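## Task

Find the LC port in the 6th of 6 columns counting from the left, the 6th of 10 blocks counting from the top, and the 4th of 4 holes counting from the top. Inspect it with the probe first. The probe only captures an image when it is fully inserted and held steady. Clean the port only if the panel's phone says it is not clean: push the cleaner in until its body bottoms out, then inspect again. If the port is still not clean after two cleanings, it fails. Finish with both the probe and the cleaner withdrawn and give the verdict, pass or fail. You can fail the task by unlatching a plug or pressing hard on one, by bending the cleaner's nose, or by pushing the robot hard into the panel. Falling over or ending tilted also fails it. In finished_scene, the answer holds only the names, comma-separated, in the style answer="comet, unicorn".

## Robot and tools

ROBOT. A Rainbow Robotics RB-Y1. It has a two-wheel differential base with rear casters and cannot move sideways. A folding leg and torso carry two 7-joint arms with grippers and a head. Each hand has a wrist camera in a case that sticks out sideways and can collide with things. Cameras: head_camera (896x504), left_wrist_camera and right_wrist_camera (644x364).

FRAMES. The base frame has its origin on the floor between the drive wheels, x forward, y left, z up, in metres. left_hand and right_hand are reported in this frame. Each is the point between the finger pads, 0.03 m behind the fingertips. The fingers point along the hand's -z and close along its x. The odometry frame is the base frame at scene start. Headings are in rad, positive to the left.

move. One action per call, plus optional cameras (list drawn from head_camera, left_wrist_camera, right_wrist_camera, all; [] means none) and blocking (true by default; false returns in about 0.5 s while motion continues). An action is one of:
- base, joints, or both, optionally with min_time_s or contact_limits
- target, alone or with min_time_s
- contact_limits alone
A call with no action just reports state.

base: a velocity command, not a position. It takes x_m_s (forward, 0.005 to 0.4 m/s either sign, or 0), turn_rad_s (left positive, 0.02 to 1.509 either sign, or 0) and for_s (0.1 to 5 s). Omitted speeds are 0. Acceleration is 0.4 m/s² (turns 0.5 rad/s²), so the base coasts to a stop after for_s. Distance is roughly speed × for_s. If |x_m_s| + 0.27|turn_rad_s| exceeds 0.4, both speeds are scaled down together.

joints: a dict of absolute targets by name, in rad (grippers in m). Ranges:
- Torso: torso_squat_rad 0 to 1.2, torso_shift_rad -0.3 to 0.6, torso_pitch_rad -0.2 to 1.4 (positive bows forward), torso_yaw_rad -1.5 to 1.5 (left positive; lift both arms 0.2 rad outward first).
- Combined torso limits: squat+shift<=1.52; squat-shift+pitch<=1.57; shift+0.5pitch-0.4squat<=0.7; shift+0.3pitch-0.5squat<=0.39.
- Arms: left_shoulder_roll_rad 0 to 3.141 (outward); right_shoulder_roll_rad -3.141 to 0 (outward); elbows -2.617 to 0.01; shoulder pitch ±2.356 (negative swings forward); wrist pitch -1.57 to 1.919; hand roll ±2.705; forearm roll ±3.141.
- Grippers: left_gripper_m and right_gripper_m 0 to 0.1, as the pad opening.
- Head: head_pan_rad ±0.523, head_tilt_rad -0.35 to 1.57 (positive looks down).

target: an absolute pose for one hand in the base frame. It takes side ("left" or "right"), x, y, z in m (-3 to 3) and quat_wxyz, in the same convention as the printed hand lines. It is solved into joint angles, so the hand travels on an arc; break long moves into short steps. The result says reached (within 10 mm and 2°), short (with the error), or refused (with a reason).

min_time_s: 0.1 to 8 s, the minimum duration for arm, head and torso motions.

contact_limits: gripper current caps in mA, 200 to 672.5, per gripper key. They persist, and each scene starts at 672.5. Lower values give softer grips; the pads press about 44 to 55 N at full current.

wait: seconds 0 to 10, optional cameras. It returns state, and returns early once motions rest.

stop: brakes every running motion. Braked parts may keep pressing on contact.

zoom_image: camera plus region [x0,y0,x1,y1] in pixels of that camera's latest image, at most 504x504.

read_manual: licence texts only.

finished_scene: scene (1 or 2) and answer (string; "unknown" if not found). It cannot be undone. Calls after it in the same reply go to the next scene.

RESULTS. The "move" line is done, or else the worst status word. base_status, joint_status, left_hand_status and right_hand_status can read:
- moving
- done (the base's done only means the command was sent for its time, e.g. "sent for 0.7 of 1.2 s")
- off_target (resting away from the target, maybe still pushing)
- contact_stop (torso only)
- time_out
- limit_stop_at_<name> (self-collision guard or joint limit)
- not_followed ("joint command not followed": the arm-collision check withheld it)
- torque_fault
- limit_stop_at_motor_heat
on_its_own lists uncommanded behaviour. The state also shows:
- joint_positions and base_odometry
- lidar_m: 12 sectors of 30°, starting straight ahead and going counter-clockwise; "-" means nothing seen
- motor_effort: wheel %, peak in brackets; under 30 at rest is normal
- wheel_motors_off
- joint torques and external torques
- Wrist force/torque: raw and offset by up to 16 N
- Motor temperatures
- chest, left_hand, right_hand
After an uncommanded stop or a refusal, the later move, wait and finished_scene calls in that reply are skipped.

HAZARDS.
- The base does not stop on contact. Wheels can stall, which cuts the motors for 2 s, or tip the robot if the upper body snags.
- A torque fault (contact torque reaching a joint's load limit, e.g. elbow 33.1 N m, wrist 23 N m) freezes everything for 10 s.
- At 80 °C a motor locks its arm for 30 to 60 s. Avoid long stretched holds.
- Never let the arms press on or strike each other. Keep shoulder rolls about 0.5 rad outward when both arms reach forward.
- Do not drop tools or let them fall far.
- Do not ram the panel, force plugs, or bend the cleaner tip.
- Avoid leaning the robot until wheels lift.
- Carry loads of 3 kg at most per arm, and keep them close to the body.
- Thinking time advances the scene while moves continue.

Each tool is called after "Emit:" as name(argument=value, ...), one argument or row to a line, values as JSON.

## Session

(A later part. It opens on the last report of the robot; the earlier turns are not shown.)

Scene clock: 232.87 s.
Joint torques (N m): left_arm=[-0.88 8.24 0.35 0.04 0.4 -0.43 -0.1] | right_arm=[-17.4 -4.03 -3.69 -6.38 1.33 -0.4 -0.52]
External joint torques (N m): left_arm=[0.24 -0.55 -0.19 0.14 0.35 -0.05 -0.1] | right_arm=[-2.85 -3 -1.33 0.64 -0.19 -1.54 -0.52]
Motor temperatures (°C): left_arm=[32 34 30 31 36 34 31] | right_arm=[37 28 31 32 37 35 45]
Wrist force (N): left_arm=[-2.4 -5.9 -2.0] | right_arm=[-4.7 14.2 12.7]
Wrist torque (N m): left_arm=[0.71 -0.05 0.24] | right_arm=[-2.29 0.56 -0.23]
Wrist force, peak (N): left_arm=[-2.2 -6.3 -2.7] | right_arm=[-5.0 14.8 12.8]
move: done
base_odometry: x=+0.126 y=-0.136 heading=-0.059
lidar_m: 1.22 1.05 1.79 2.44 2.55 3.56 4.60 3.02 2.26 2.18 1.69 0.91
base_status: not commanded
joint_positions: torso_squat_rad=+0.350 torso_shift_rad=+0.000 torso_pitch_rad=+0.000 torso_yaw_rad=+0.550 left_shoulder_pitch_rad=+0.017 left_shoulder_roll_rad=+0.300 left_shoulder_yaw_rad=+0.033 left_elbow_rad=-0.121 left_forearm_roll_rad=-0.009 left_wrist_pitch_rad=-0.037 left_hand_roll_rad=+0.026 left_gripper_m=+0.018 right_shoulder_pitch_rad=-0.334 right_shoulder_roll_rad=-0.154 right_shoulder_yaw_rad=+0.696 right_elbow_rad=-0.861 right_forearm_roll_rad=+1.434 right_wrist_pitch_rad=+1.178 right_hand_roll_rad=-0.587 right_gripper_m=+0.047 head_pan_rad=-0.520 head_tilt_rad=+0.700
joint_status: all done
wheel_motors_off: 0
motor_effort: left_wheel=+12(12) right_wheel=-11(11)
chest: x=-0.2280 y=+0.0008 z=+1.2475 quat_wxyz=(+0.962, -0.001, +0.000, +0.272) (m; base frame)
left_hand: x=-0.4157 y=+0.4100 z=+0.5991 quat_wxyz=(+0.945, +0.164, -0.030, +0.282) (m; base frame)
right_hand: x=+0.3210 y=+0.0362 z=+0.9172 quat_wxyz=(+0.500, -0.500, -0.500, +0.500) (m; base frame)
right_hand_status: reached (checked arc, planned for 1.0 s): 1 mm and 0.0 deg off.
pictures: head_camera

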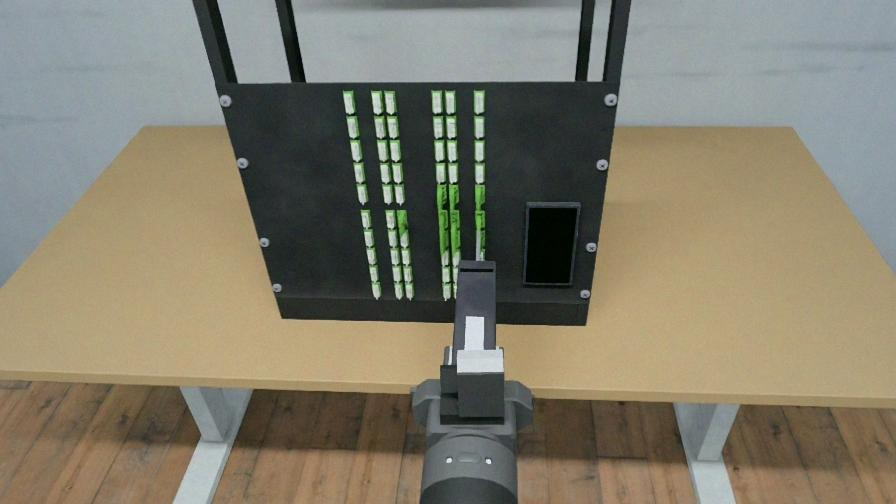

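Emit:
move(
  target={"side":"right","x":0.3190,"y":0.0405,"z":0.9175,"quat_wxyz":[0.5045,-0.5045,-0.4955,0.4955]},
  min_time_s=1,
  cameras=[],
)

Emit:
move(
  target={"side":"right","x":0.3190,"y":0.0405,"z":0.9150,"quat_wxyz":[0.5020,-0.5070,-0.4980,0.4930]},
  min_time_s=1,
  cameras=[],
)

Emit:
move(
  target={"side":"right","x":0.3210,"y":0.0405,"z":0.9152,"quat_wxyz":[0.5020,-0.5070,-0.4980,0.4930]},
  min_time_s=1,
  cameras=["head_camera"],
)

Scene clock: 234.93 s.
Joint torques (N m): left_arm=[-0.56 8.06 -0.03 0.07 0.33 -0.37 -0.09] | right_arm=[-15.5 0.75 -2.98 -6.26 1.32 1.06 0.2]
External joint torques (N m): left_arm=[0.55 -0.74 -0.57 0.17 0.27 0.01 -0.09] | right_arm=[-0.77 1.41 -0.83 0.73 -0.21 -0.08 0.21]
Motor temperatures (°C): left_arm=[32 34 30 31 36 34 31] | right_arm=[37 28 31 32 37 35 45]
Wrist force (N): left_arm=[-2.6 -6.2 -1.7] | right_arm=[-2.6 15.5 4.5]
Wrist torque (N m): left_arm=[0.75 -0.07 0.24] | right_arm=[-1.87 0.05 -0.23]
Wrist force, peak (N): left_arm=[-2.6 -6.5 -1.9] | right_arm=[-5.2 15.0 12.5]
move: done
base_odometry: x=+0.126 y=-0.136 heading=-0.059
lidar_m: 1.22 1.06 1.79 2.44 2.55 3.58 4.59 3.01 2.26 2.18 1.71 0.92
base_status: not commanded
joint_positions: torso_squat_rad=+0.350 torso_shift_rad=+0.000 torso_pitch_rad=+0.000 torso_yaw_rad=+0.550 left_shoulder_pitch_rad=+0.017 left_shoulder_roll_rad=+0.300 left_shoulder_yaw_rad=+0.033 left_elbow_rad=-0.121 left_forearm_roll_rad=-0.009 left_wrist_pitch_rad=-0.037 left_hand_roll_rad=+0.026 left_gripper_m=+0.018 right_shoulder_pitch_rad=-0.350 right_shoulder_roll_rad=-0.129 right_shoulder_yaw_rad=+0.690 right_elbow_rad=-0.831 right_forearm_roll_rad=+1.433 right_wrist_pitch_rad=+1.195 right_hand_roll_rad=-0.586 right_gripper_m=+0.047 head_pan_rad=-0.520 head_tilt_rad=+0.700
joint_status: all done
wheel_motors_off: 0
motor_effort: left_wheel=+12(12) right_wheel=-8(11)
chest: x=-0.2280 y=+0.0008 z=+1.2475 quat_wxyz=(+0.962, -0.001, +0.000, +0.272) (m; base frame)
left_hand: x=-0.4157 y=+0.4100 z=+0.5991 quat_wxyz=(+0.945, +0.164, -0.030, +0.282) (m; base frame)
right_hand: x=+0.3189 y=+0.0402 z=+0.9175 quat_wxyz=(+0.504, -0.504, -0.495, +0.496) (m; base frame)
right_hand_status: reached (checked arc, planned for 1.0 s): 0 mm and 0.1 deg off.
pictures: none
No camera images: "cameras" was empty.

Scene clock: 236.27 s.
Joint torques (N m): left_arm=[-0.89 8.29 -0.12 0.21 0.28 -0.44 -0.12] | right_arm=[-15.6 0.07 -1.7 -6.07 1.56 1.75 -0.57]
External joint torques (N m): left_arm=[0.22 -0.51 -0.66 0.32 0.22 -0.06 -0.11] | right_arm=[-0.76 0.71 0.32 0.72 0.07 0.55 -0.56]
Motor temperatures (°C): left_arm=[32 34 30 31 36 34 31] | right_arm=[37 28 31 32 37 35 45]
Wrist force (N): left_arm=[-2.0 -6.1 -2.7] | right_arm=[-2.2 15.8 5.4]
Wrist torque (N m): left_arm=[0.74 0.02 0.26] | right_arm=[-1.63 0.01 -0.20]
Wrist force, peak (N): left_arm=[-2.2 -6.7 -2.2] | right_arm=[-5.1 18.5 4.7]
move: done
base_odometry: x=+0.126 y=-0.136 heading=-0.059
lidar_m: 1.22 1.06 1.79 2.44 2.55 3.58 4.59 3.02 2.25 2.18 1.70 0.91
base_status: not commanded
joint_positions: torso_squat_rad=+0.350 torso_shift_rad=+0.000 torso_pitch_rad=+0.000 torso_yaw_rad=+0.550 left_shoulder_pitch_rad=+0.017 left_shoulder_roll_rad=+0.300 left_shoulder_yaw_rad=+0.033 left_elbow_rad=-0.121 left_forearm_roll_rad=-0.009 left_wrist_pitch_rad=-0.037 left_hand_roll_rad=+0.026 left_gripper_m=+0.018 right_shoulder_pitch_rad=-0.365 right_shoulder_roll_rad=-0.118 right_shoulder_yaw_rad=+0.696 right_elbow_rad=-0.783 right_forearm_roll_rad=+1.445 right_wrist_pitch_rad=+1.203 right_hand_roll_rad=-0.620 right_gripper_m=+0.047 head_pan_rad=-0.520 head_tilt_rad=+0.700
joint_status: all done
wheel_motors_off: 0
motor_effort: left_wheel=+11(12) right_wheel=-9(10)
chest: x=-0.2280 y=+0.0008 z=+1.2475 quat_wxyz=(+0.962, -0.001, +0.000, +0.272) (m; base frame)
left_hand: x=-0.4157 y=+0.4100 z=+0.5991 quat_wxyz=(+0.945, +0.164, -0.030, +0.282) (m; base frame)
right_hand: x=+0.3190 y=+0.0402 z=+0.9151 quat_wxyz=(+0.502, -0.506, -0.498, +0.494) (m; base frame)
right_hand_status: reached (checked arc, planned for 1.0 s): 0 mm and 0.1 deg off.
pictures: none
No camera images: "cameras" was empty.

Scene clock: 237.60 s.
Joint torques (N m): left_arm=[-0.69 8.35 0.27 0 0.24 -0.41 -0.19] | right_arm=[-21.33 -5.88 -5.72 -5.81 1.23 -0.45 -0.56]
External joint torques (N m): left_arm=[0.43 -0.44 -0.28 0.11 0.18 -0.03 -0.18] | right_arm=[-6.38 -5.21 -3.74 0.92 -0.25 -1.66 -0.56]
Motor temperatures (°C): left_arm=[32 34 30 31 36 34 31] | right_arm=[37 28 31 32 37 35 45]
Wrist force (N): left_arm=[-2.0 -6.0 -2.2] | right_arm=[-5.2 14.2 29.2]
Wrist torque (N m): left_arm=[0.73 0.00 0.24] | right_arm=[-2.33 0.63 -0.21]
Wrist force, peak (N): left_arm=[-2.1 -6.4 -2.4] | right_arm=[-5.5 14.2 29.6]
move: done
base_odometry: x=+0.126 y=-0.136 heading=-0.059
lidar_m: 1.22 1.07 1.81 2.44 2.54 3.57 4.59 3.03 2.26 2.18 1.70 0.91
base_status: not commanded
joint_positions: torso_squat_rad=+0.350 torso_shift_rad=+0.000 torso_pitch_rad=+0.000 torso_yaw_rad=+0.550 left_shoulder_pitch_rad=+0.017 left_shoulder_roll_rad=+0.300 left_shoulder_yaw_rad=+0.033 left_elbow_rad=-0.121 left_forearm_roll_rad=-0.009 left_wrist_pitch_rad=-0.037 left_hand_roll_rad=+0.026 left_gripper_m=+0.018 right_shoulder_pitch_rad=-0.373 right_shoulder_roll_rad=-0.114 right_shoulder_yaw_rad=+0.696 right_elbow_rad=-0.766 right_forearm_roll_rad=+1.446 right_wrist_pitch_rad=+1.202 right_hand_roll_rad=-0.630 right_gripper_m=+0.047 head_pan_rad=-0.520 head_tilt_rad=+0.700
joint_status: all done
wheel_motors_off: 0
motor_effort: left_wheel=+11(12) right_wheel=-7(10)
chest: x=-0.2282 y=+0.0008 z=+1.2475 quat_wxyz=(+0.962, -0.001, +0.000, +0.272) (m; base frame)
left_hand: x=-0.4158 y=+0.4100 z=+0.5991 quat_wxyz=(+0.945, +0.163, -0.030, +0.282) (m; base frame)
right_hand: x=+0.3199 y=+0.0406 z=+0.9145 quat_wxyz=(+0.502, -0.506, -0.498, +0.494) (m; base frame)
right_hand_status: reached (checked arc, planned for 1.0 s): 1 mm and 0.1 deg off.
pictures: head_camera

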